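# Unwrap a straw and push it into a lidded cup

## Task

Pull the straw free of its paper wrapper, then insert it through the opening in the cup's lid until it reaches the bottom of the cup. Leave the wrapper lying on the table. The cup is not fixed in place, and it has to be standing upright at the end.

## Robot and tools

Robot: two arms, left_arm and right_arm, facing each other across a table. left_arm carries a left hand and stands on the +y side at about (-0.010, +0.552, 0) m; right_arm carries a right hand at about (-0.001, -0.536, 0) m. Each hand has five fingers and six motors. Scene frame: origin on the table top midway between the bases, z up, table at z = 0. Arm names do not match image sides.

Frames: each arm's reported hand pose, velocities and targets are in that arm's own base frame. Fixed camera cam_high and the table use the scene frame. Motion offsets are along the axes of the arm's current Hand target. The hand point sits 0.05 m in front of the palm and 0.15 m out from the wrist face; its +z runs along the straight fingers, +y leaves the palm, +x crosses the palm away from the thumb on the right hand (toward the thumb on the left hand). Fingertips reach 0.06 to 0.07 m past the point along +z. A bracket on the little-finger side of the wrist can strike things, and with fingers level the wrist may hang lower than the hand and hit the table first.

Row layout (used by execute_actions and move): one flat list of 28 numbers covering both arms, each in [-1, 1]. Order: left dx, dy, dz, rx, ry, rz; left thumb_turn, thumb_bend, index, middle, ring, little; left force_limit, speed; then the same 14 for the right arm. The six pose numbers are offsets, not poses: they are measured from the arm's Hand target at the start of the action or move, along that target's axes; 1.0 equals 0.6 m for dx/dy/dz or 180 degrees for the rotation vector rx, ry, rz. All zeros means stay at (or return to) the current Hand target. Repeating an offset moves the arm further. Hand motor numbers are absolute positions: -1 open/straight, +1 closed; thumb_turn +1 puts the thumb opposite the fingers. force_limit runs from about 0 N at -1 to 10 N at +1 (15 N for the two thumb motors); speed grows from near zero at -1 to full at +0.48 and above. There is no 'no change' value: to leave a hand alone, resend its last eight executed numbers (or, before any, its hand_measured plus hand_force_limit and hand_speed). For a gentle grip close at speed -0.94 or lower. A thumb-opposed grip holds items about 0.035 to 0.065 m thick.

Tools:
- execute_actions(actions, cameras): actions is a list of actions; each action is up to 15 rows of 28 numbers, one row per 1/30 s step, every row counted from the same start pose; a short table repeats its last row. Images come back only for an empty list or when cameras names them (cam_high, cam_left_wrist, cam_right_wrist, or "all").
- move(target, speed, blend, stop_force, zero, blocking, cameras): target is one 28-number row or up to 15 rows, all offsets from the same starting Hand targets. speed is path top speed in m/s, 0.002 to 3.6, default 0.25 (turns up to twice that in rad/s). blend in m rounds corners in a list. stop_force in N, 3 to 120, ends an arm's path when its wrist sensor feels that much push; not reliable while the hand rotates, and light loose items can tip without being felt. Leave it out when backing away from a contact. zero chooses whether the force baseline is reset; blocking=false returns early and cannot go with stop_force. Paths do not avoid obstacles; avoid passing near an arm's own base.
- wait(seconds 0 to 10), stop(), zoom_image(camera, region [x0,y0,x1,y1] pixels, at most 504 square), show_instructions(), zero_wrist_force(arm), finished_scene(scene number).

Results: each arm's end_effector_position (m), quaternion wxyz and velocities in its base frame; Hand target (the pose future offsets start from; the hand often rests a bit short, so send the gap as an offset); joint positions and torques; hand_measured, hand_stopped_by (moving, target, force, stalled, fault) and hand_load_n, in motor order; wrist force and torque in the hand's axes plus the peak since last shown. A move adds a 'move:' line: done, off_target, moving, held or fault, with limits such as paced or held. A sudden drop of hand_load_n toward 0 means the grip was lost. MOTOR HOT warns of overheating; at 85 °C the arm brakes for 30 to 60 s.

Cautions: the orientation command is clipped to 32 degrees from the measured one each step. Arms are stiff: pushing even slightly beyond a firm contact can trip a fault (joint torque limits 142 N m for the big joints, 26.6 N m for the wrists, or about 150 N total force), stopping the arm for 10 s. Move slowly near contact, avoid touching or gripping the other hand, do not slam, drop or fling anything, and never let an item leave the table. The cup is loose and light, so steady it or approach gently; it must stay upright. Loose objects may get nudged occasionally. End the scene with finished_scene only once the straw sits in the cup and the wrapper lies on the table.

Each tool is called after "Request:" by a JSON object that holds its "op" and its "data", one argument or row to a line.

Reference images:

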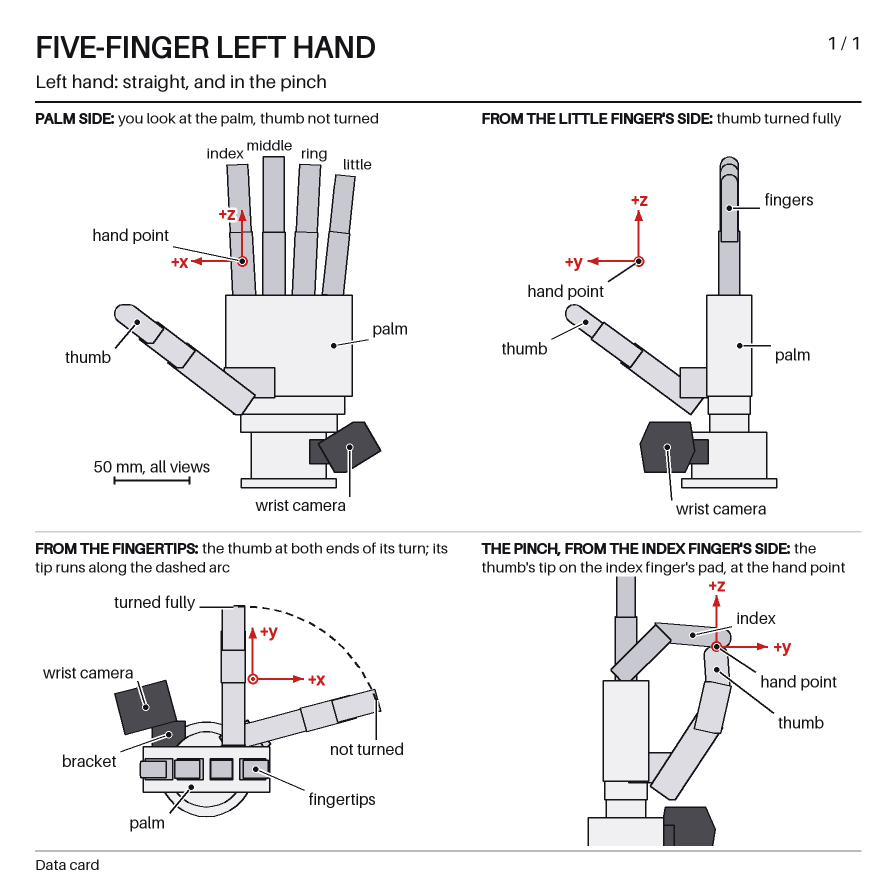

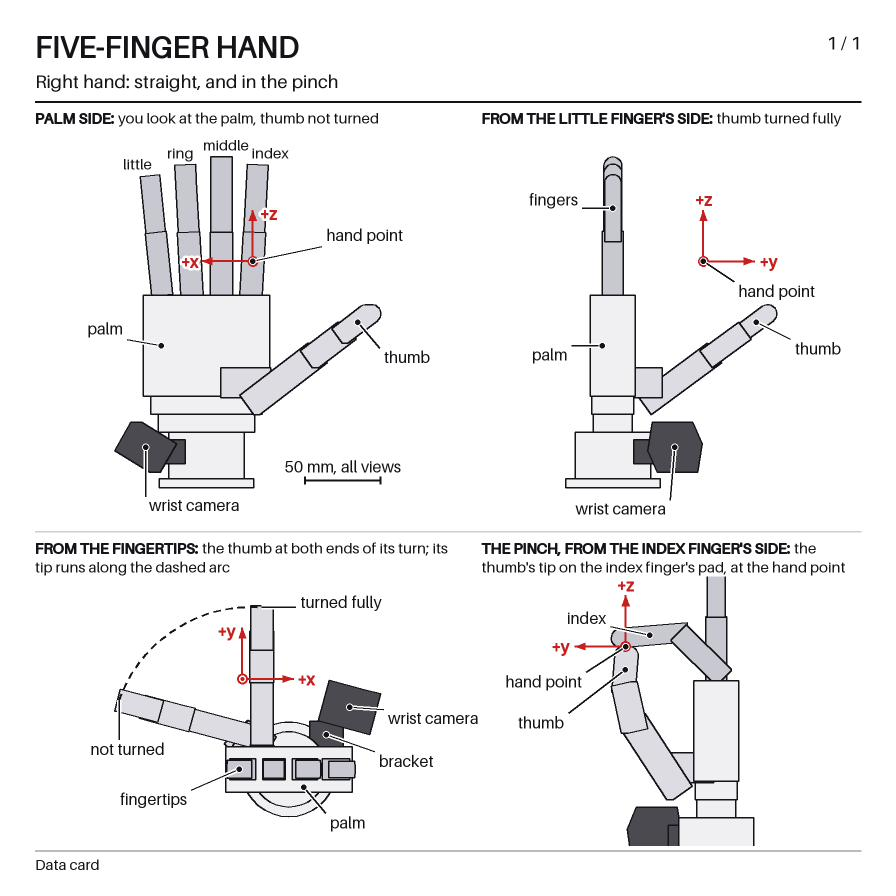

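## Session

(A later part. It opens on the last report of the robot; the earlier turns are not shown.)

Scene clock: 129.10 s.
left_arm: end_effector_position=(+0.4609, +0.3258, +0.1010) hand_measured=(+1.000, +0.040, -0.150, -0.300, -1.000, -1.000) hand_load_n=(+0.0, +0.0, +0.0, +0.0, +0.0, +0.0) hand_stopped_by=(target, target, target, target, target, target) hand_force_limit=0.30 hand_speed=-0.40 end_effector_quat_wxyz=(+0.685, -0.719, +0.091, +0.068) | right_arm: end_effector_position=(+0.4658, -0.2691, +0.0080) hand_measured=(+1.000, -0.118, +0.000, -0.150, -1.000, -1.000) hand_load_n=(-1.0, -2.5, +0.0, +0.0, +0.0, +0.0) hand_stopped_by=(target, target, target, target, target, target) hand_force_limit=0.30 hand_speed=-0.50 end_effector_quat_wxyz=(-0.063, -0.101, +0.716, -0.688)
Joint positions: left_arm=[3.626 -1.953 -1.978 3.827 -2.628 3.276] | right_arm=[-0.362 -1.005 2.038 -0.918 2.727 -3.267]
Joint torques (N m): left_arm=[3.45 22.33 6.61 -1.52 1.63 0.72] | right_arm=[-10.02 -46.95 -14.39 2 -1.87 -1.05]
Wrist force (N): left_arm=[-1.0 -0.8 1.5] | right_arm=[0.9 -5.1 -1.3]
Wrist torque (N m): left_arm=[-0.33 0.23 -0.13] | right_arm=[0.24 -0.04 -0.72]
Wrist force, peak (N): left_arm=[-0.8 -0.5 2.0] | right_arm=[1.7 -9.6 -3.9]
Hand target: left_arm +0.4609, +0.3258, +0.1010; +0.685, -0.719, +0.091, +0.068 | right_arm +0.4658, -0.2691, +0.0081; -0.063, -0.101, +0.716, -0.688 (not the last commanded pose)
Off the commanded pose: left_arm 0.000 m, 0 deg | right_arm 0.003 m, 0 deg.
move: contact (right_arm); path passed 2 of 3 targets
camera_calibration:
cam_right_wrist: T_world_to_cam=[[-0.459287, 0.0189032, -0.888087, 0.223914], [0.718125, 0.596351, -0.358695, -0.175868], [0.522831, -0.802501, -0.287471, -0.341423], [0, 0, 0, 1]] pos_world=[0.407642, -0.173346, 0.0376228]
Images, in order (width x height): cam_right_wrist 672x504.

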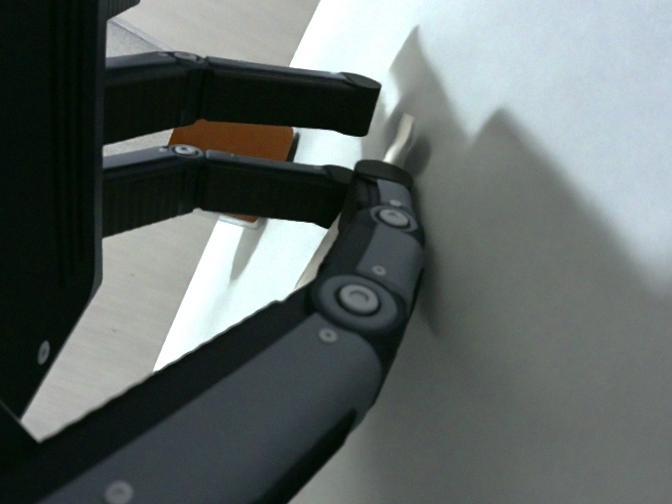

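Request:
{"op": "move", "data": {
  "target": [0,0,0,0,0,0,1,0.04,-0.15,-0.3,-1,-1,0.3,-0.4,0.0004,-0.002,0,0,0,0,1,-0.12,0.7,0.7,-1,-1,0.9,-0.83]
}}

Request:
{"op": "move", "data": {
  "target": [0,0,0,0,0,0,1,0.04,-0.15,-0.3,-1,-1,0.3,-0.4,0.0006,-0.0025,0,0,0,0,1,-0.12,0.7,0.7,-1,-1,0.9,-0.83]
}}

Request:
{"op": "move", "data": {
  "target": [0,0,0,0,0,0,1,0.04,-0.15,-0.3,-1,-1,0.3,-0.4,0,0,0,0,0,0,1,-0.12,0.74,0.74,-1,-1,0.9,-0.83]
}}

Request:
{"op": "move", "data": {
  "target": [0,0,0,0,0,0,1,0.04,-0.15,-0.3,-1,-1,0.3,-0.4,0.0112,-0.0486,-0.0026,0,0,0,1,-0.12,0.74,0.74,-1,-1,0.9,-0.83],
  "speed": 0.03,
  "cameras": ["all"]
}}

Request:
{"op": "zoom_image", "data": {
  "camera": "cam_right_wrist",
  "region": [240, 60, 520, 320]
}}

Scene clock: 130.20 s.
left_arm: end_effector_position=(+0.4609, +0.3258, +0.1010) hand_measured=(+1.000, +0.040, -0.150, -0.300, -1.000, -1.000) hand_load_n=(+0.0, +0.0, +0.0, +0.0, +0.0, +0.0) hand_stopped_by=(target, target, target, target, target, target) hand_force_limit=0.30 hand_speed=-0.40 end_effector_quat_wxyz=(+0.685, -0.719, +0.091, +0.068) | right_arm: end_effector_position=(+0.4659, -0.2691, +0.0093) hand_measured=(+1.000, -0.120, +0.076, +0.114, -1.000, -1.000) hand_load_n=(+1.0, +0.0, +2.0, +9.0, +0.0, +0.0) hand_stopped_by=(target, target, force, force, target, target) hand_force_limit=0.90 hand_speed=-0.83 end_effector_quat_wxyz=(-0.063, -0.101, +0.716, -0.688)
Joint positions: left_arm=[3.626 -1.953 -1.978 3.827 -2.628 3.276] | right_arm=[-0.362 -1.007 2.038 -0.915 2.727 -3.267]
Joint torques (N m): left_arm=[2.83 22.58 6.2 -1.58 1.42 0.81] | right_arm=[-8.43 -40.7 -12.41 0.79 -2.01 -1.47]
Wrist force (N): left_arm=[-0.9 -0.7 1.5] | right_arm=[2.2 -13.1 2.7]
Wrist torque (N m): left_arm=[-0.29 0.22 -0.13] | right_arm=[0.25 -0.02 -0.89]
Wrist force, peak (N): left_arm=[-1.0 -0.3 2.0] | right_arm=[1.6 -14.8 3.5]
Hand target: left_arm +0.4609, +0.3258, +0.1010; +0.685, -0.719, +0.091, +0.068 | right_arm +0.4659, -0.2691, +0.0093; -0.063, -0.101, +0.716, -0.688
Off the commanded pose: left_arm 0.000 m, 0 deg | right_arm 0.000 m, 0 deg.
move: done

Scene clock: 130.90 s.
left_arm: end_effector_position=(+0.4609, +0.3258, +0.1010) hand_measured=(+1.000, +0.040, -0.150, -0.300, -1.000, -1.000) hand_load_n=(+0.0, +0.0, +0.0, +0.0, -0.5, +0.0) hand_stopped_by=(target, target, target, target, target, target) hand_force_limit=0.30 hand_speed=-0.40 end_effector_quat_wxyz=(+0.685, -0.719, +0.091, +0.068) | right_arm: end_effector_position=(+0.4658, -0.2692, +0.0108) hand_measured=(+1.000, -0.120, +0.076, +0.114, -1.000, -1.000) hand_load_n=(+0.0, +0.5, +0.5, +1.0, -0.5, +0.0) hand_stopped_by=(target, target, force, force, target, target) hand_force_limit=0.90 hand_speed=-0.83 end_effector_quat_wxyz=(-0.063, -0.101, +0.716, -0.688)
Joint positions: left_arm=[3.626 -1.953 -1.978 3.827 -2.628 3.276] | right_arm=[-0.363 -1.011 2.038 -0.912 2.727 -3.267]
Joint torques (N m): left_arm=[1.99 22.55 6.26 -1.58 1.45 0.8] | right_arm=[-11.17 -44.1 -16.95 1.15 -1.95 -1.16]
Wrist force (N): left_arm=[-0.8 -0.3 1.5] | right_arm=[-0.2 -2.4 -1.0]
Wrist torque (N m): left_arm=[-0.23 0.20 -0.14] | right_arm=[0.25 -0.03 -0.70]
Wrist force, peak (N): left_arm=[-1.0 -0.6 1.8] | right_arm=[2.4 -13.6 2.8]
Hand target: left_arm +0.4609, +0.3258, +0.1010; +0.685, -0.719, +0.091, +0.068 | right_arm +0.4659, -0.2692, +0.0108; -0.063, -0.101, +0.716, -0.688
Off the commanded pose: left_arm 0.000 m, 0 deg | right_arm 0.000 m, 0 deg.
move: done

Scene clock: 131.40 s.
left_arm: end_effector_position=(+0.4609, +0.3258, +0.1010) hand_measured=(+1.000, +0.040, -0.150, -0.300, -1.000, -1.000) hand_load_n=(+0.0, +0.0, +0.0, -0.5, +0.0, +0.0) hand_stopped_by=(target, target, target, target, target, target) hand_force_limit=0.30 hand_speed=-0.40 end_effector_quat_wxyz=(+0.685, -0.719, +0.091, +0.068) | right_arm: end_effector_position=(+0.4659, -0.2692, +0.0108) hand_measured=(+1.000, -0.120, +0.182, +0.188, -1.000, -1.000) hand_load_n=(-2.0, -0.5, +2.0, +8.0, +0.0, +0.0) hand_stopped_by=(target, target, force, force, target, target) hand_force_limit=0.90 hand_speed=-0.83 end_effector_quat_wxyz=(-0.063, -0.101, +0.716, -0.688)
Joint positions: left_arm=[3.626 -1.953 -1.978 3.827 -2.628 3.276] | right_arm=[-0.363 -1.011 2.038 -0.912 2.727 -3.267]
Joint torques (N m): left_arm=[2.1 22.74 7.08 -1.53 1.41 0.74] | right_arm=[-8.54 -39.31 -11.68 -1.32 -1.74 -0.49]
Wrist force (N): left_arm=[-0.6 -0.3 1.2] | right_arm=[1.0 -9.5 -1.0]
Wrist torque (N m): left_arm=[-0.23 0.15 -0.13] | right_arm=[0.16 0.00 -0.83]
Wrist force, peak (N): left_arm=[-1.2 -0.3 1.8] | right_arm=[2.0 -12.1 1.5]
Hand target: left_arm +0.4609, +0.3258, +0.1010; +0.685, -0.719, +0.091, +0.068 | right_arm +0.4659, -0.2692, +0.0108; -0.063, -0.101, +0.716, -0.688
Off the commanded pose: left_arm 0.000 m, 0 deg | right_arm 0.000 m, 0 deg.
move: done

Scene clock: 132.67 s.
left_arm: end_effector_position=(+0.4609, +0.3258, +0.1010) hand_measured=(+1.000, +0.040, -0.150, -0.300, -1.000, -1.000) hand_load_n=(+0.0, +0.0, +0.0, +0.0, +0.0, -0.5) hand_stopped_by=(target, target, target, target, target, target) hand_force_limit=0.30 hand_speed=-0.40 end_effector_quat_wxyz=(+0.685, -0.719, +0.091, +0.068) | right_arm: end_effector_position=(+0.4660, -0.2690, +0.0409) hand_measured=(+1.000, -0.120, +0.182, +0.188, -1.000, -1.000) hand_load_n=(-0.5, +0.0, +1.0, +5.0, +0.0, +0.0) hand_stopped_by=(target, target, force, force, target, target) hand_force_limit=0.90 hand_speed=-0.83 end_effector_quat_wxyz=(-0.063, -0.101, +0.716, -0.688) end_effector_velocity=(+0.001, +0.000, -0.002) end_effector_angular_velocity=(-0.001, -0.002, +0.001)
Joint positions: left_arm=[3.626 -1.953 -1.978 3.827 -2.628 3.276] | right_arm=[-0.362 -1.077 2.029 -0.837 2.728 -3.267]
Joint velocities: left_arm=[within noise] | right_arm=[0.001 0.004 0.001 -0.008 0 -0.001]
Joint torques (N m): left_arm=[0.18 23.05 6.46 -1.48 1.2 0.83] | right_arm=[9.75 -22.92 -11.68 -2.55 2.7 1.27]
Wrist force (N): left_arm=[-1.2 -0.3 1.4] | right_arm=[-0.2 -2.2 -1.0]
Wrist torque (N m): left_arm=[-0.24 0.26 -0.16] | right_arm=[0.26 -0.03 -0.69]
Wrist force, peak (N): left_arm=[-1.2 -0.9 1.6] | right_arm=[1.7 -10.9 -0.7]
Hand target: left_arm +0.4609, +0.3258, +0.1010; +0.685, -0.719, +0.091, +0.068 | right_arm +0.4660, -0.2690, +0.0408; -0.063, -0.101, +0.716, -0.688
Off the commanded pose: left_arm 0.000 m, 0 deg | right_arm 0.000 m, 0 deg.
move: done
camera_calibration:
cam_left_wrist: T_world_to_cam=[[0.488282, 0.0386649, 0.871829, -0.320213], [0.7545, -0.520718, -0.399477, -0.132614], [0.438531, 0.852853, -0.28343, -0.331231], [0, 0, 0, 1]] pos_world=[0.401667, 0.225818, 0.132314]
cam_right_wrist: T_world_to_cam=[[-0.459199, 0.0189197, -0.888132, 0.253192], [0.718128, 0.596407, -0.358596, -0.164269], [0.522903, -0.802459, -0.287456, -0.332013], [0, 0, 0, 1]] pos_world=[0.407843, -0.173246, 0.0705228]

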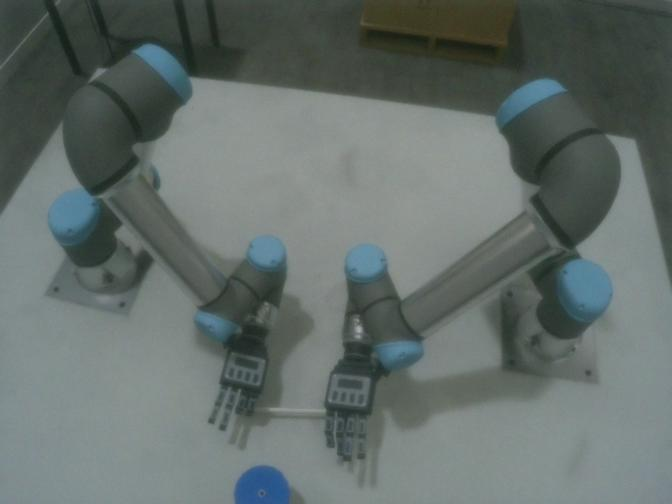

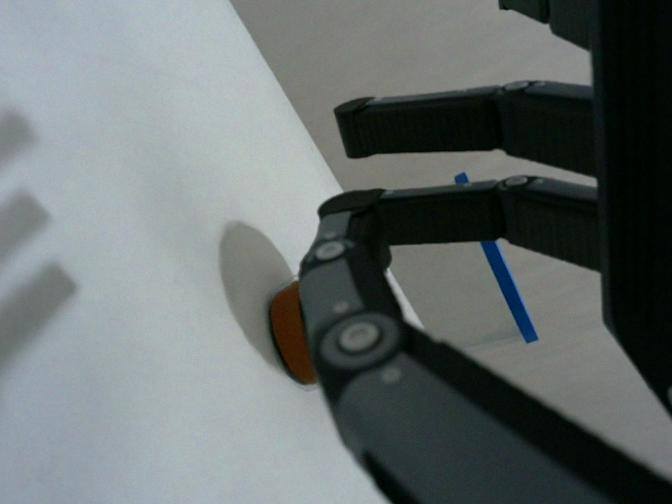

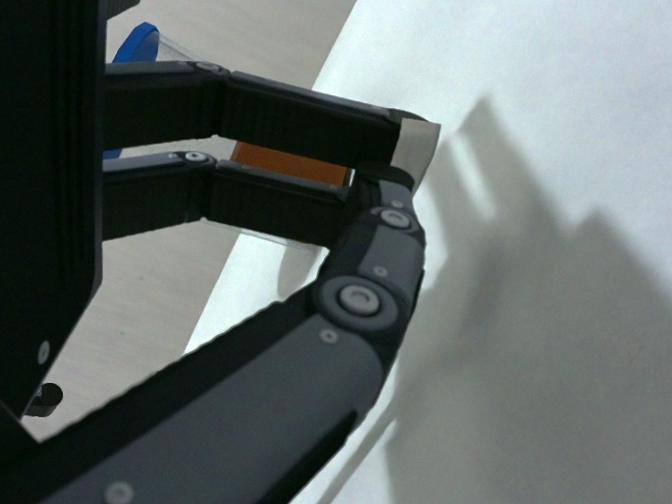

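Scaled by 1.800 from the camera's 672x504 image, which has a finer 960x720 frame.

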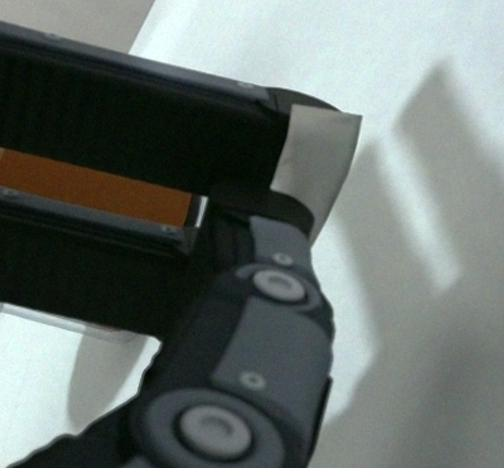

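Request:
{"op": "move", "data": {
  "target": [0.1363,-0.0287,-0.0527,-0.0167,0,-0.0722,1,0.04,-0.15,-0.3,-1,-1,0.3,-0.4,0,0,0,0,0,0,1,-0.12,0.74,0.74,-1,-1,0.9,-0.83],
  "speed": 0.15,
  "cameras": ["all"]
}}

Scene clock: 134.47 s.
left_arm: end_effector_position=(+0.5435, +0.2919, +0.1011) hand_measured=(+1.000, +0.040, -0.150, -0.300, -1.000, -1.000) hand_load_n=(+0.0, +0.0, +0.0, +0.0, +0.0, +0.0) hand_stopped_by=(target, target, target, target, target, target) hand_force_limit=0.30 hand_speed=-0.40 end_effector_quat_wxyz=(-0.670, +0.743, -0.008, +0.007) | right_arm: end_effector_position=(+0.4660, -0.2690, +0.0408) hand_measured=(+1.000, -0.120, +0.182, +0.188, -1.000, -1.000) hand_load_n=(-0.5, +0.0, +0.5, +5.0, +0.0, +0.0) hand_stopped_by=(target, target, force, force, target, target) hand_force_limit=0.90 hand_speed=-0.83 end_effector_quat_wxyz=(-0.063, -0.101, +0.716, -0.688)
Joint positions: left_arm=[3.504 -2.099 -1.724 3.552 -2.745 2.891] | right_arm=[-0.362 -1.077 2.029 -0.838 2.728 -3.267]
Joint torques (N m): left_arm=[0.73 43.46 21.66 -0.26 1.38 -1.06] | right_arm=[5.02 -22.7 -3.6 -2.61 1.79 -1.18]
Wrist force (N): left_arm=[0.0 -0.4 1.6] | right_arm=[-0.3 -2.4 -0.8]
Wrist torque (N m): left_arm=[-0.25 0.04 -0.10] | right_arm=[0.23 -0.02 -0.70]
Wrist force, peak (N): left_arm=[-1.5 -0.1 2.1] | right_arm=[-0.3 -2.5 -0.8]
Hand target: left_arm +0.5436, +0.2919, +0.1011; -0.670, +0.743, -0.008, +0.007 | right_arm +0.4660, -0.2690, +0.0408; -0.063, -0.101, +0.716, -0.688
Off the commanded pose: left_arm 0.000 m, 0 deg | right_arm 0.000 m, 0 deg.
move: done
camera_calibration:
cam_left_wrist: T_world_to_cam=[[0.280792, 0.100098, 0.954534, -0.272884], [0.833173, -0.519108, -0.190656, -0.277013], [0.476422, 0.848827, -0.22916, -0.363447], [0, 0, 0, 1]] pos_world=[0.480578, 0.19202, 0.124376]
cam_right_wrist: T_world_to_cam=[[-0.459287, 0.0189032, -0.888087, 0.253044], [0.718125, 0.596351, -0.358695, -0.164342], [0.522831, -0.802501, -0.287471, -0.332047], [0, 0, 0, 1]] pos_world=[0.407842, -0.173246, 0.0703228]

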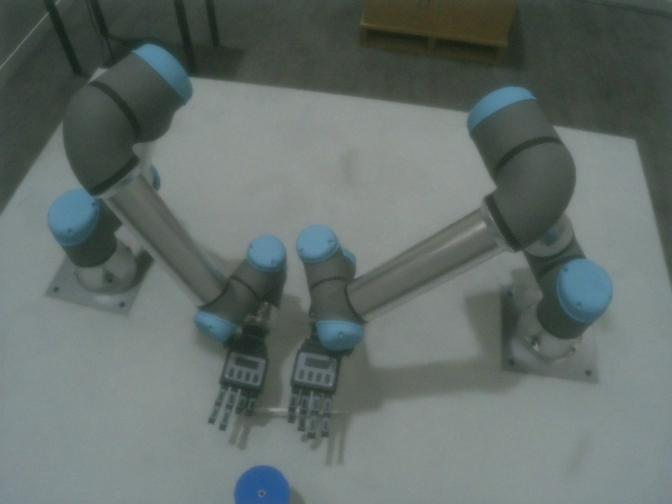

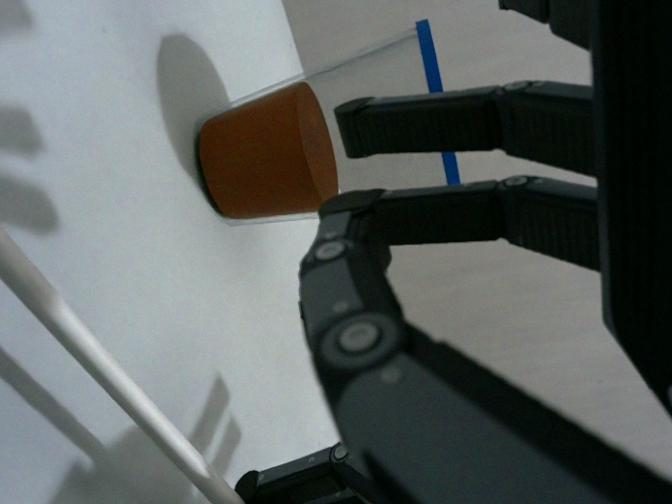

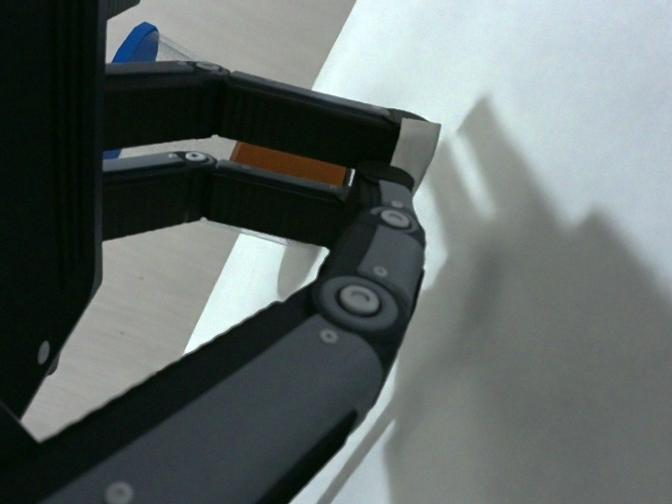

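Request:
{"op": "move", "data": {
  "target": [
    [0,0.001,-0.0103,0,0,0,1,0.04,-0.15,-0.3,-1,-1,0.3,-0.4,0,0,0,0,0,0,1,-0.12,0.74,0.74,-1,-1,0.9,-0.83],
    [0,0.1379,0.004,0,0,0,1,0.04,-0.15,-0.3,-1,-1,0.3,-0.4,0,0,0,0,0,0,1,-0.12,0.74,0.74,-1,-1,0.9,-0.83]
  ],
  "speed": 0.04,
  "stop_force": 4,
  "cameras": ["all"]
}}

Request:
{"op": "zoom_image", "data": {
  "camera": "cam_left_wrist",
  "region": [200, 80, 480, 340]
}}

Scene clock: 138.37 s.
left_arm: end_effector_position=(+0.5435, +0.2857, +0.0186) hand_measured=(+1.000, +0.040, -0.150, -0.300, -1.000, -1.000) hand_load_n=(+0.0, +0.0, +0.0, +0.0, +0.0, +0.0) hand_stopped_by=(target, target, target, target, target, target) hand_force_limit=0.30 hand_speed=-0.40 end_effector_quat_wxyz=(-0.670, +0.743, -0.008, +0.007) | right_arm: end_effector_position=(+0.4660, -0.2690, +0.0408) hand_measured=(+1.000, -0.120, +0.182, +0.190, -1.000, -1.000) hand_load_n=(+0.0, +0.0, +0.0, +0.0, -0.5, +0.0) hand_stopped_by=(target, target, force, force, target, target) hand_force_limit=0.90 hand_speed=-0.83 end_effector_quat_wxyz=(-0.063, -0.101, +0.716, -0.688)
Joint positions: left_arm=[3.492 -2.236 -1.763 3.722 -2.756 2.883] | right_arm=[-0.362 -1.077 2.029 -0.838 2.728 -3.267]
Joint torques (N m): left_arm=[7.05 53.37 21.49 -2.45 1.7 -0.37] | right_arm=[-4.4 -23.57 -5.49 -2.09 -0.43 -1.07]
Wrist force (N): left_arm=[-0.2 -0.6 1.5] | right_arm=[-0.2 -2.4 -0.7]
Wrist torque (N m): left_arm=[-0.30 0.12 -0.05] | right_arm=[0.23 -0.04 -0.67]
Wrist force, peak (N): left_arm=[-0.4 -0.8 2.5] | right_arm=[-0.4 -2.6 -0.9]
Hand target: left_arm +0.5435, +0.2857, +0.0186; -0.670, +0.743, -0.008, +0.007 | right_arm +0.4660, -0.2690, +0.0408; -0.063, -0.101, +0.716, -0.688
Off the commanded pose: left_arm 0.000 m, 0 deg | right_arm 0.000 m, 0 deg.
move: done
camera_calibration:
cam_left_wrist: T_world_to_cam=[[0.280792, 0.100098, 0.954534, -0.193496], [0.833173, -0.519108, -0.190656, -0.295825], [0.476422, 0.848827, -0.22916, -0.377128], [0, 0, 0, 1]] pos_world=[0.480478, 0.18592, 0.0418755]
cam_right_wrist: T_world_to_cam=[[-0.459287, 0.0189032, -0.888087, 0.253044], [0.718125, 0.596351, -0.358695, -0.164342], [0.522831, -0.802501, -0.287471, -0.332047], [0, 0, 0, 1]] pos_world=[0.407842, -0.173246, 0.0703228]

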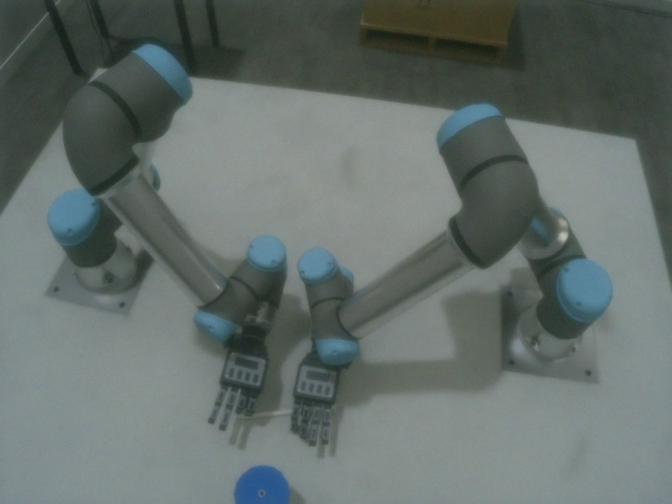

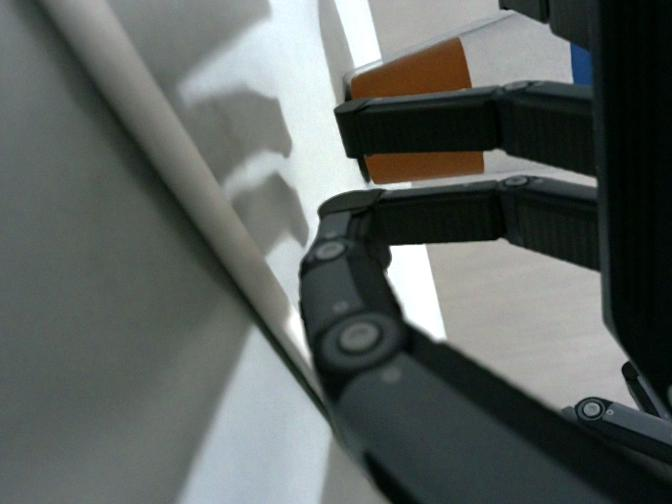

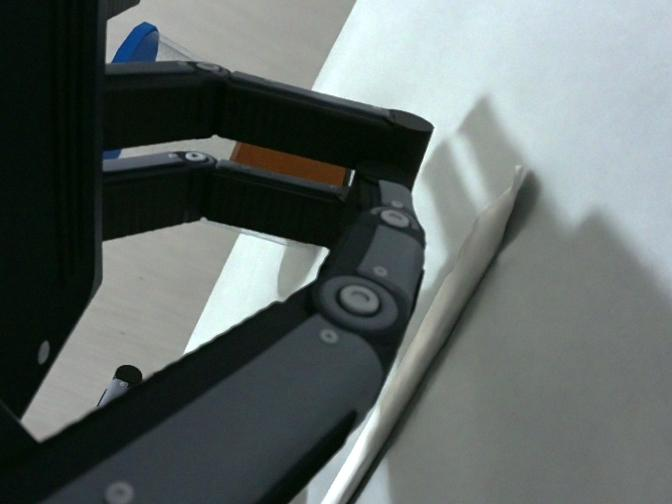

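Scaled by 1.800 from the camera's 672x504 image, which has a finer 960x720 frame.

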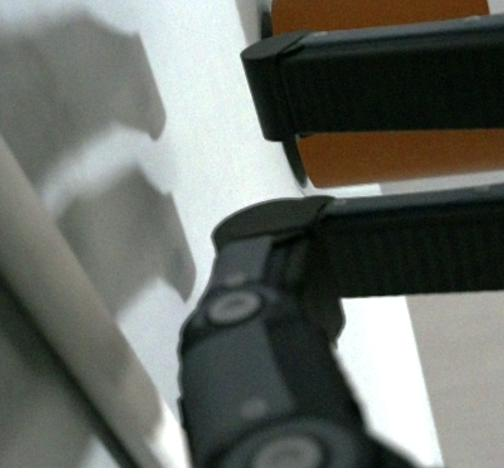

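Request:
{"op": "move", "data": {
  "target": [
    [0,-0.3,-0.03,0,0,0,1,0.04,-0.15,-0.3,-1,-1,0.3,-0.4,0.02,-0.1,0,0,0,0,1,0,-0.15,-0.3,-1,-1,0.3,-0.4],
    [-0.623,-0.55,-0.0277,0,0,0,1,0.04,-0.15,-0.3,-1,-1,0.3,-0.4,0.0524,-0.227,-0.012,0,0,-0.3722,0.8,0,-0.1,-1,-1,-1,0.3,-0.4]
  ],
  "speed": 0.25,
  "blend": 0.03,
  "cameras": ["all"]
}}

Request:
{"op": "zoom_image", "data": {
  "camera": "cam_high",
  "region": [150, 350, 410, 504]
}}

Scene clock: 144.10 s.
left_arm: end_effector_position=(+0.1699, +0.3111, +0.3482) hand_measured=(+1.000, +0.040, -0.150, -0.300, -1.000, -1.000) hand_load_n=(+0.0, +0.0, +0.0, +0.0, +0.0, +0.0) hand_stopped_by=(target, target, target, target, target, target) hand_force_limit=0.30 hand_speed=-0.40 end_effector_quat_wxyz=(-0.670, +0.743, -0.008, +0.007) | right_arm: end_effector_position=(+0.4665, -0.2682, +0.1807) hand_measured=(+0.800, +0.000, -0.100, -1.000, -1.000, -1.000) hand_load_n=(+0.0, +0.0, +0.0, +0.0, +0.0, +0.0) hand_stopped_by=(target, target, target, target, target, target) hand_force_limit=0.30 hand_speed=-0.40 end_effector_quat_wxyz=(-0.432, -0.480, +0.541, -0.539)
Joint positions: left_arm=[4.704 -0.772 -2.18 2.848 -1.558 3.142] | right_arm=[-0.3 -1.14 1.726 -0.452 2.789 -4.416]
Joint torques (N m): left_arm=[-10.87 -22.13 29.41 3.74 0.18 -0.53] | right_arm=[-7.1 -49.39 -22.73 1.61 -1.21 -1.18]
Wrist force (N): left_arm=[-0.1 -0.6 1.7] | right_arm=[2.6 -0.3 -0.8]
Wrist torque (N m): left_arm=[-0.30 0.03 -0.11] | right_arm=[0.29 -0.30 -0.36]
Wrist force, peak (N): left_arm=[-0.4 1.8 1.7] | right_arm=[2.9 -0.2 -1.1]
Hand target: left_arm +0.1699, +0.3111, +0.3482; -0.670, +0.743, -0.008, +0.007 | right_arm +0.4665, -0.2682, +0.1807; -0.432, -0.480, +0.541, -0.539
Off the commanded pose: left_arm 0.000 m, 0 deg | right_arm 0.000 m, 0 deg.
move: done
camera_calibration:
cam_left_wrist: T_world_to_cam=[[0.280792, 0.100098, 0.954534, -0.405845], [0.833173, -0.519108, -0.190656, 0.0914931], [0.476422, 0.848827, -0.22916, -0.145142], [0, 0, 0, 1]] pos_world=[0.106878, 0.21132, 0.371576]
cam_right_wrist: T_world_to_cam=[[-0.9959, -0.0523015, 0.0738026, 0.435052], [-0.0904558, 0.577266, -0.811531, 0.338975], [-0.000159422, -0.81488, -0.57963, 0.00195209], [0, 0, 0, 1]] pos_world=[0.463931, -0.171334, 0.244112]

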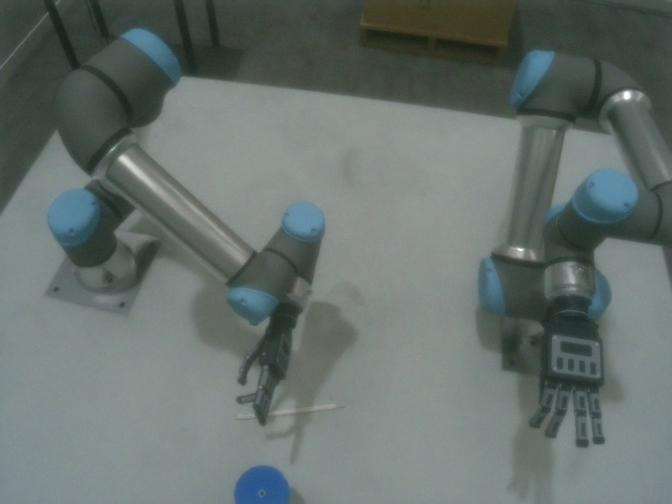

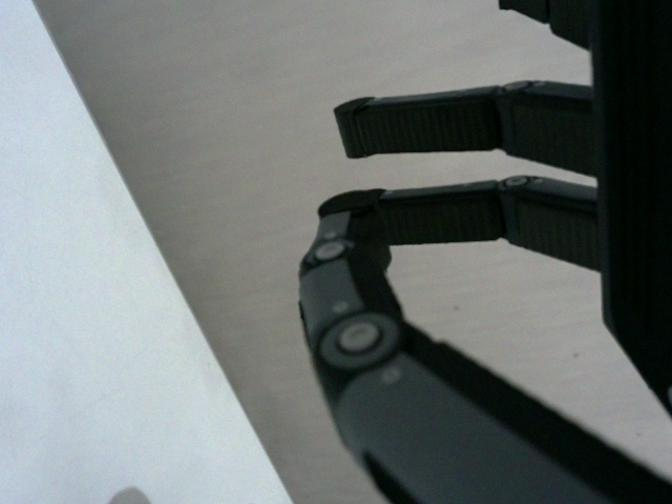

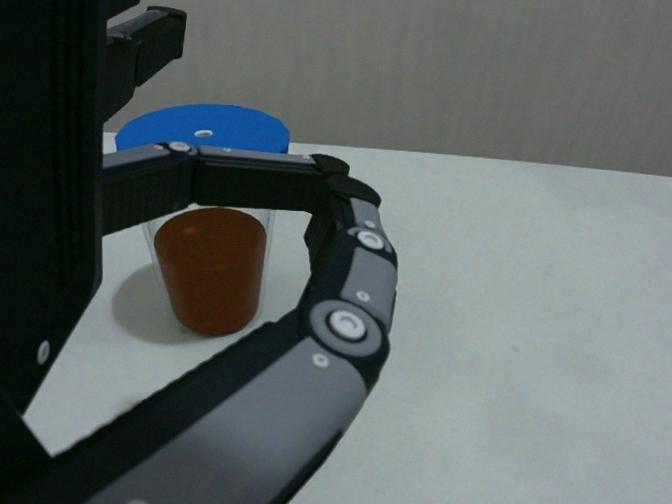

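Scaled by 1.938 from the camera's 672x504 image, which has a finer 960x720 frame.

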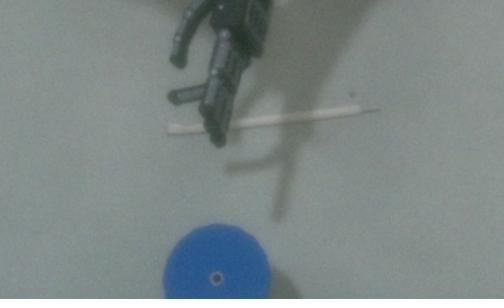

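Request:
{"op": "move", "data": {
  "target": [0,0,0,0,0,0,1,0.04,-0.15,-0.3,-1,-1,0.3,-0.4,-0.1878,-0.2755,-0.068,0.078,-0.065,-0.0114,0.8,0,-0.1,-1,-1,-1,0.3,-0.4],
  "speed": 0.2,
  "cameras": ["all"]
}}

Scene clock: 146.37 s.
left_arm: end_effector_position=(+0.1699, +0.3111, +0.3482) hand_measured=(+1.000, +0.040, -0.150, -0.300, -1.000, -1.000) hand_load_n=(+0.0, +0.0, +0.0, +0.0, +0.0, +0.0) hand_stopped_by=(target, target, target, target, target, target) hand_force_limit=0.30 hand_speed=-0.40 end_effector_quat_wxyz=(-0.670, +0.743, -0.008, +0.007) | right_arm: end_effector_position=(+0.6461, -0.2146, +0.0998) hand_measured=(+0.800, +0.000, -0.100, -1.000, -1.000, -1.000) hand_load_n=(+0.0, +0.0, +0.0, +0.0, +0.0, +0.0) hand_stopped_by=(target, target, target, target, target, target) hand_force_limit=0.30 hand_speed=-0.40 end_effector_quat_wxyz=(+0.322, +0.590, -0.504, +0.542)
Joint positions: left_arm=[4.704 -0.772 -2.18 2.848 -1.558 3.142] | right_arm=[-0.173 -0.788 1.27 -0.069 2.603 -4.183]
Joint torques (N m): left_arm=[-10.99 -21.64 28.81 2.41 -2.25 -0.61] | right_arm=[-11.23 -45.01 -23.98 -0.62 -0.18 -1.4]
Wrist force (N): left_arm=[-0.3 -0.5 1.7] | right_arm=[2.5 0.0 -1.9]
Wrist torque (N m): left_arm=[-0.27 0.07 -0.12] | right_arm=[0.40 -0.20 -0.31]
Wrist force, peak (N): left_arm=[-0.3 -0.6 2.0] | right_arm=[3.5 1.1 -0.4]
Hand target: left_arm +0.1699, +0.3111, +0.3482; -0.670, +0.743, -0.008, +0.007 | right_arm +0.6461, -0.2147, +0.0997; +0.322, +0.591, -0.504, +0.542
Off the commanded pose: left_arm 0.000 m, 0 deg | right_arm 0.000 m, 0 deg.
move: done
camera_calibration:
cam_left_wrist: T_world_to_cam=[[0.280792, 0.100098, 0.954534, -0.405845], [0.833173, -0.519108, -0.190656, 0.0914931], [0.476422, 0.848827, -0.22916, -0.145142], [0, 0, 0, 1]] pos_world=[0.106878, 0.21132, 0.371576]
cam_right_wrist: T_world_to_cam=[[-0.939448, -0.334808, 0.0730824, 0.525534], [-0.285297, 0.645969, -0.708046, 0.388921], [0.189851, -0.686023, -0.702374, -0.0840749], [0, 0, 0, 1]] pos_world=[0.620631, -0.132955, 0.177915]

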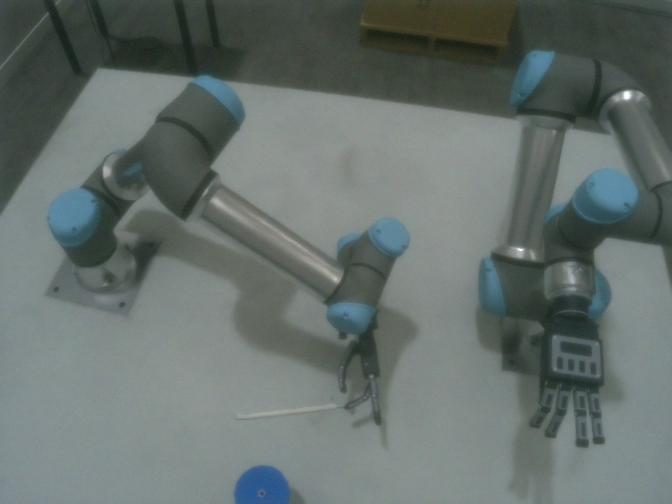

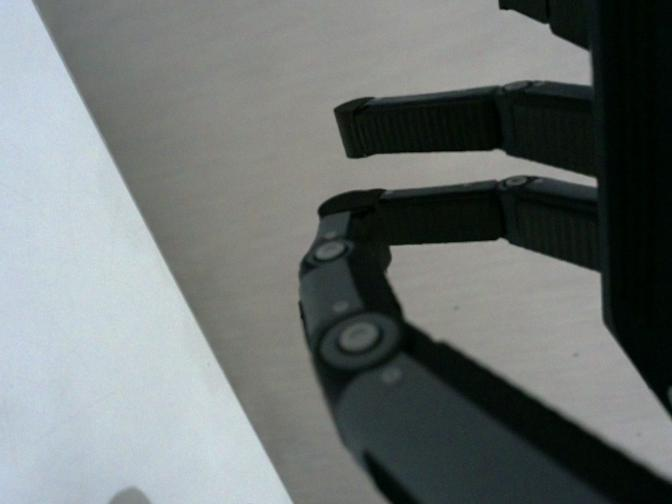

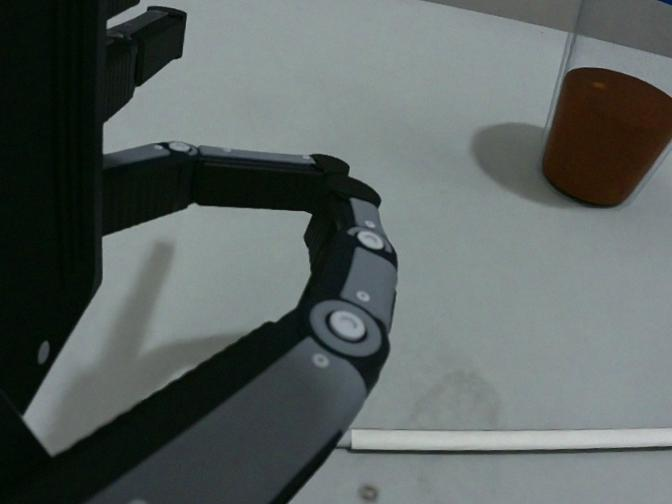

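Request:
{"op": "move", "data": {
  "target": [
    [0,0,0,0,0,0,1,0.04,-0.15,-0.3,-1,-1,0.3,-0.4,-0.0033,0.0052,-0.0202,0,0,0,0.8,0,-0.1,-1,-1,-1,0.3,-0.4],
    [0,0,0,0,0,0,1,0.04,-0.15,-0.3,-1,-1,0.3,-0.4,-0.1316,0.0279,0.0075,0,0,0,0.8,0,-0.1,-1,-1,-1,0.3,-0.4],
    [0,0,0,0,0,0,1,0.04,-0.15,-0.3,-1,-1,0.3,-0.4,-0.1638,0.0335,0.0145,0,0,0,0.8,0,-0.1,-1,-1,-1,0.3,-0.4]
  ],
  "speed": [0.08,0.08,0.008],
  "stop_force": 3,
  "cameras": ["all"]
}}

Request:
{"op": "zoom_image", "data": {
  "camera": "cam_right_wrist",
  "region": [240, 100, 520, 360]
}}

Scene clock: 149.87 s.
left_arm: end_effector_position=(+0.1699, +0.3111, +0.3482) hand_measured=(+1.000, +0.040, -0.150, -0.300, -1.000, -1.000) hand_load_n=(+0.0, +0.0, +0.0, +0.0, +0.0, +0.0) hand_stopped_by=(target, target, target, target, target, target) hand_force_limit=0.30 hand_speed=-0.40 end_effector_quat_wxyz=(-0.670, +0.743, -0.008, +0.007) | right_arm: end_effector_position=(+0.6392, -0.2042, +0.0147) hand_measured=(+0.800, +0.000, -0.100, -1.000, -1.000, -1.000) hand_load_n=(+0.0, +0.0, -0.5, +0.0, +0.0, +0.0) hand_stopped_by=(target, target, target, target, target, target) hand_force_limit=0.30 hand_speed=-0.40 end_effector_quat_wxyz=(+0.322, +0.591, -0.504, +0.542)
Joint positions: left_arm=[4.704 -0.772 -2.18 2.848 -1.558 3.142] | right_arm=[-0.158 -0.688 1.333 -0.222 2.617 -4.171]
Joint torques (N m): left_arm=[-10.55 -22.27 28.61 0.31 -2.2 -0.52] | right_arm=[-10.26 -62.74 -18.43 2.55 -1.47 -0.46]
Wrist force (N): left_arm=[0.0 -0.6 2.0] | right_arm=[5.6 -0.7 -2.3]
Wrist torque (N m): left_arm=[-0.30 0.03 -0.11] | right_arm=[0.35 -0.14 -0.23]
Wrist force, peak (N): left_arm=[0.1 -0.5 2.1] | right_arm=[7.9 -1.3 -3.0]
Hand target: left_arm +0.1699, +0.3111, +0.3482; -0.670, +0.743, -0.008, +0.007 | right_arm +0.6392, -0.2042, +0.0147; +0.322, +0.591, -0.504, +0.542 (not the last commanded pose)
Off the commanded pose: left_arm 0.000 m, 0 deg | right_arm 0.015 m, 0 deg.
move: contact (right_arm); path passed 2 of 3 targets
camera_calibration:
cam_left_wrist: T_world_to_cam=[[0.280792, 0.100098, 0.954534, -0.405845], [0.833173, -0.519108, -0.190656, 0.0914931], [0.476422, 0.848827, -0.22916, -0.145142], [0, 0, 0, 1]] pos_world=[0.106878, 0.21132, 0.371576]
cam_right_wrist: T_world_to_cam=[[-0.939421, -0.33488, 0.0731015, 0.528726], [-0.285386, 0.64604, -0.707946, 0.320034], [0.189851, -0.685922, -0.702473, -0.135381], [0, 0, 0, 1]] pos_world=[0.613731, -0.122555, 0.0928148]

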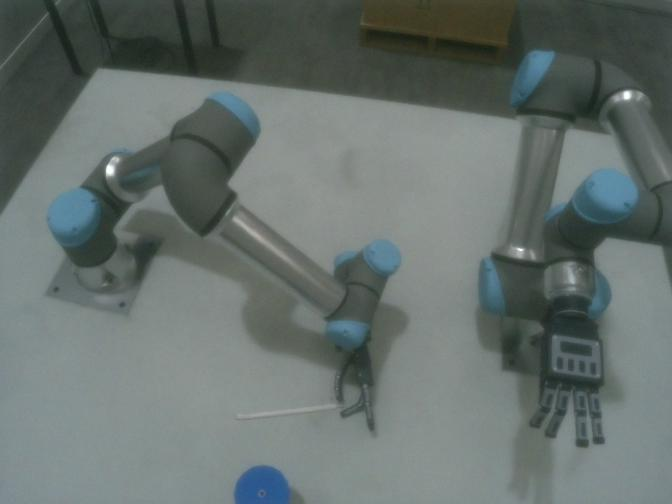

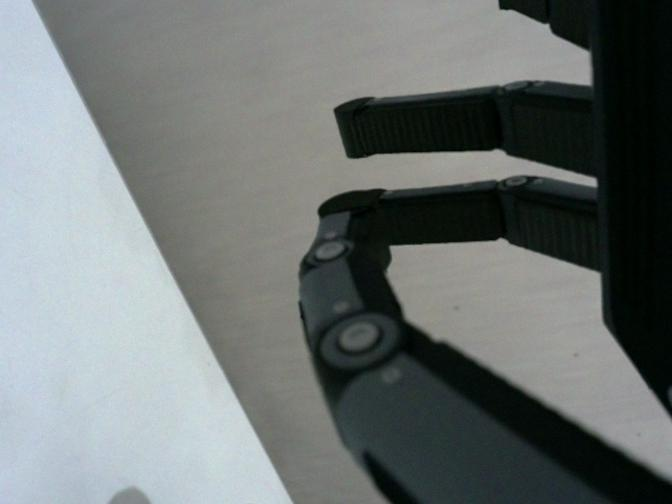

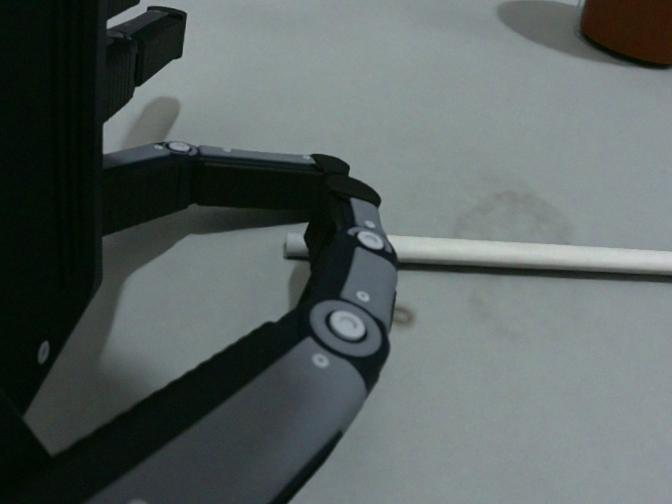

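Scaled by 1.800 from the camera's 672x504 image, which has a finer 960x720 frame.

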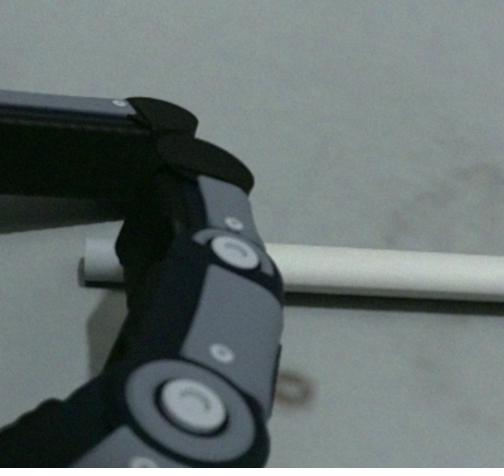

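Request:
{"op": "move", "data": {
  "target": [
    [0,0,0,0,0,0,1,0.04,-0.15,-0.3,-1,-1,0.3,-0.4,0.0128,-0.0023,-0.0028,0,0,0,0.8,0,-0.1,-1,-1,-1,0.3,-0.4],
    [0,0,0,0,0,0,1,0.04,-0.15,-0.3,-1,-1,0.3,-0.4,0.0128,-0.0023,-0.0028,-0.0077,-0.0438,0,0.8,0,-0.1,-1,-1,-1,0.3,-0.4]
  ],
  "speed": 0.1
}}

Request:
{"op": "move", "data": {
  "target": [0,0,0,0,0,0,1,0.04,-0.15,-0.3,-1,-1,0.3,-0.4,-0.034,0.006,0.0125,0,0,0,0.8,0,-0.1,-1,-1,-1,0.3,-0.4],
  "speed": 0.008,
  "stop_force": 3,
  "cameras": ["cam_right_wrist"]
}}

Request:
{"op": "zoom_image", "data": {
  "camera": "cam_right_wrist",
  "region": [240, 100, 520, 360]
}}

Scene clock: 151.83 s.
left_arm: end_effector_position=(+0.1699, +0.3111, +0.3482) hand_measured=(+1.000, +0.040, -0.150, -0.300, -1.000, -1.000) hand_load_n=(+0.0, +0.0, +0.0, +0.0, +0.0, +0.0) hand_stopped_by=(target, target, target, target, target, target) hand_force_limit=0.30 hand_speed=-0.40 end_effector_quat_wxyz=(-0.670, +0.743, -0.008, +0.007) | right_arm: end_effector_position=(+0.6392, -0.2042, +0.0225) hand_measured=(+0.800, +0.000, -0.100, -1.000, -1.000, -1.000) hand_load_n=(+0.0, +0.0, +0.0, +0.0, +0.0, +0.0) hand_stopped_by=(target, target, target, target, target, target) hand_force_limit=0.30 hand_speed=-0.40 end_effector_quat_wxyz=(+0.294, +0.622, -0.532, +0.494)
Joint positions: left_arm=[4.704 -0.772 -2.18 2.848 -1.558 3.142] | right_arm=[-0.18 -0.681 1.23 0.092 2.536 -3.993]
Joint torques (N m): left_arm=[-10.6 -21.42 28.93 -0.18 -2.21 -0.62] | right_arm=[9.49 -61.27 -12.16 2.6 2.41 1.01]
Wrist force (N): left_arm=[-0.2 -0.6 1.9] | right_arm=[2.2 0.2 -2.2]
Wrist torque (N m): left_arm=[-0.30 0.04 -0.12] | right_arm=[0.44 -0.10 -0.23]
Wrist force, peak (N): left_arm=[-0.3 -0.2 2.0] | right_arm=[5.7 -0.6 -2.3]
Hand target: left_arm +0.1699, +0.3111, +0.3482; -0.670, +0.743, -0.008, +0.007 | right_arm +0.6393, -0.2041, +0.0226; +0.294, +0.622, -0.532, +0.494
Off the commanded pose: left_arm 0.000 m, 0 deg | right_arm 0.000 m, 0 deg.
move: done

Scene clock: 153.47 s.
left_arm: end_effector_position=(+0.1699, +0.3111, +0.3482) hand_measured=(+1.000, +0.040, -0.150, -0.300, -1.000, -1.000) hand_load_n=(+0.0, +0.0, +0.0, +0.0, +0.0, +0.0) hand_stopped_by=(target, target, target, target, target, target) hand_force_limit=0.30 hand_speed=-0.40 end_effector_quat_wxyz=(-0.670, +0.743, -0.008, +0.007) | right_arm: end_effector_position=(+0.6392, -0.2042, +0.0186) hand_measured=(+0.800, +0.000, -0.100, -1.000, -1.000, -1.000) hand_load_n=(+0.0, +0.0, -0.5, +0.0, +0.0, +0.0) hand_stopped_by=(target, target, target, target, target, target) hand_force_limit=0.30 hand_speed=-0.40 end_effector_quat_wxyz=(+0.294, +0.622, -0.532, +0.494)
Joint positions: left_arm=[4.704 -0.772 -2.18 2.848 -1.558 3.142] | right_arm=[-0.18 -0.676 1.231 0.085 2.536 -3.993]
Joint torques (N m): left_arm=[-11.27 -21.74 29.22 -0.23 -2.21 -0.6] | right_arm=[9.84 -63.43 -21.65 3.09 -0.2 0.93]
Wrist force (N): left_arm=[0.0 -0.4 1.7] | right_arm=[5.6 -0.8 -3.3]
Wrist torque (N m): left_arm=[-0.26 0.02 -0.12] | right_arm=[0.45 -0.05 -0.21]
Wrist force, peak (N): left_arm=[-0.2 -0.6 2.1] | right_arm=[7.5 -1.5 -4.0]
Hand target: left_arm +0.1699, +0.3111, +0.3482; -0.670, +0.743, -0.008, +0.007 | right_arm +0.6392, -0.2042, +0.0186; +0.294, +0.622, -0.532, +0.494 (not the last commanded pose)
Off the commanded pose: left_arm 0.000 m, 0 deg | right_arm 0.018 m, 0 deg.
move: contact (right_arm)
camera_calibration:
cam_right_wrist: T_world_to_cam=[[-0.936418, -0.343757, 0.0703724, 0.524832], [-0.31442, 0.733024, -0.603172, 0.357118], [0.15576, -0.586948, -0.794501, -0.0889256], [0, 0, 0, 1]] pos_world=[0.617598, -0.133556, 0.107818]
Images, in order (width x height): cam_right_wrist 672x504.

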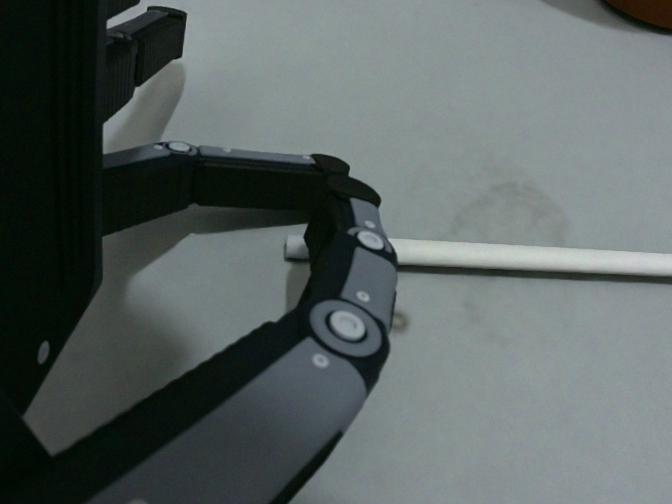

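Scaled by 1.800 from the camera's 672x504 image, which has a finer 960x720 frame.

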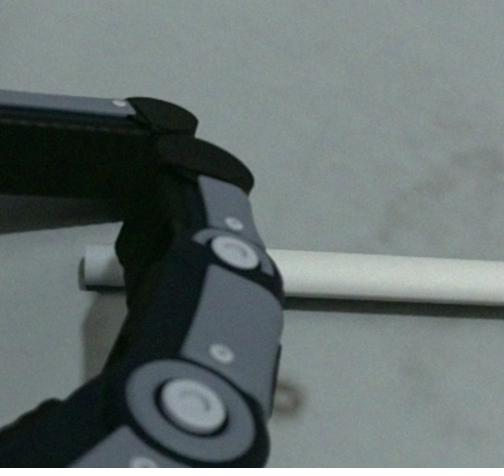

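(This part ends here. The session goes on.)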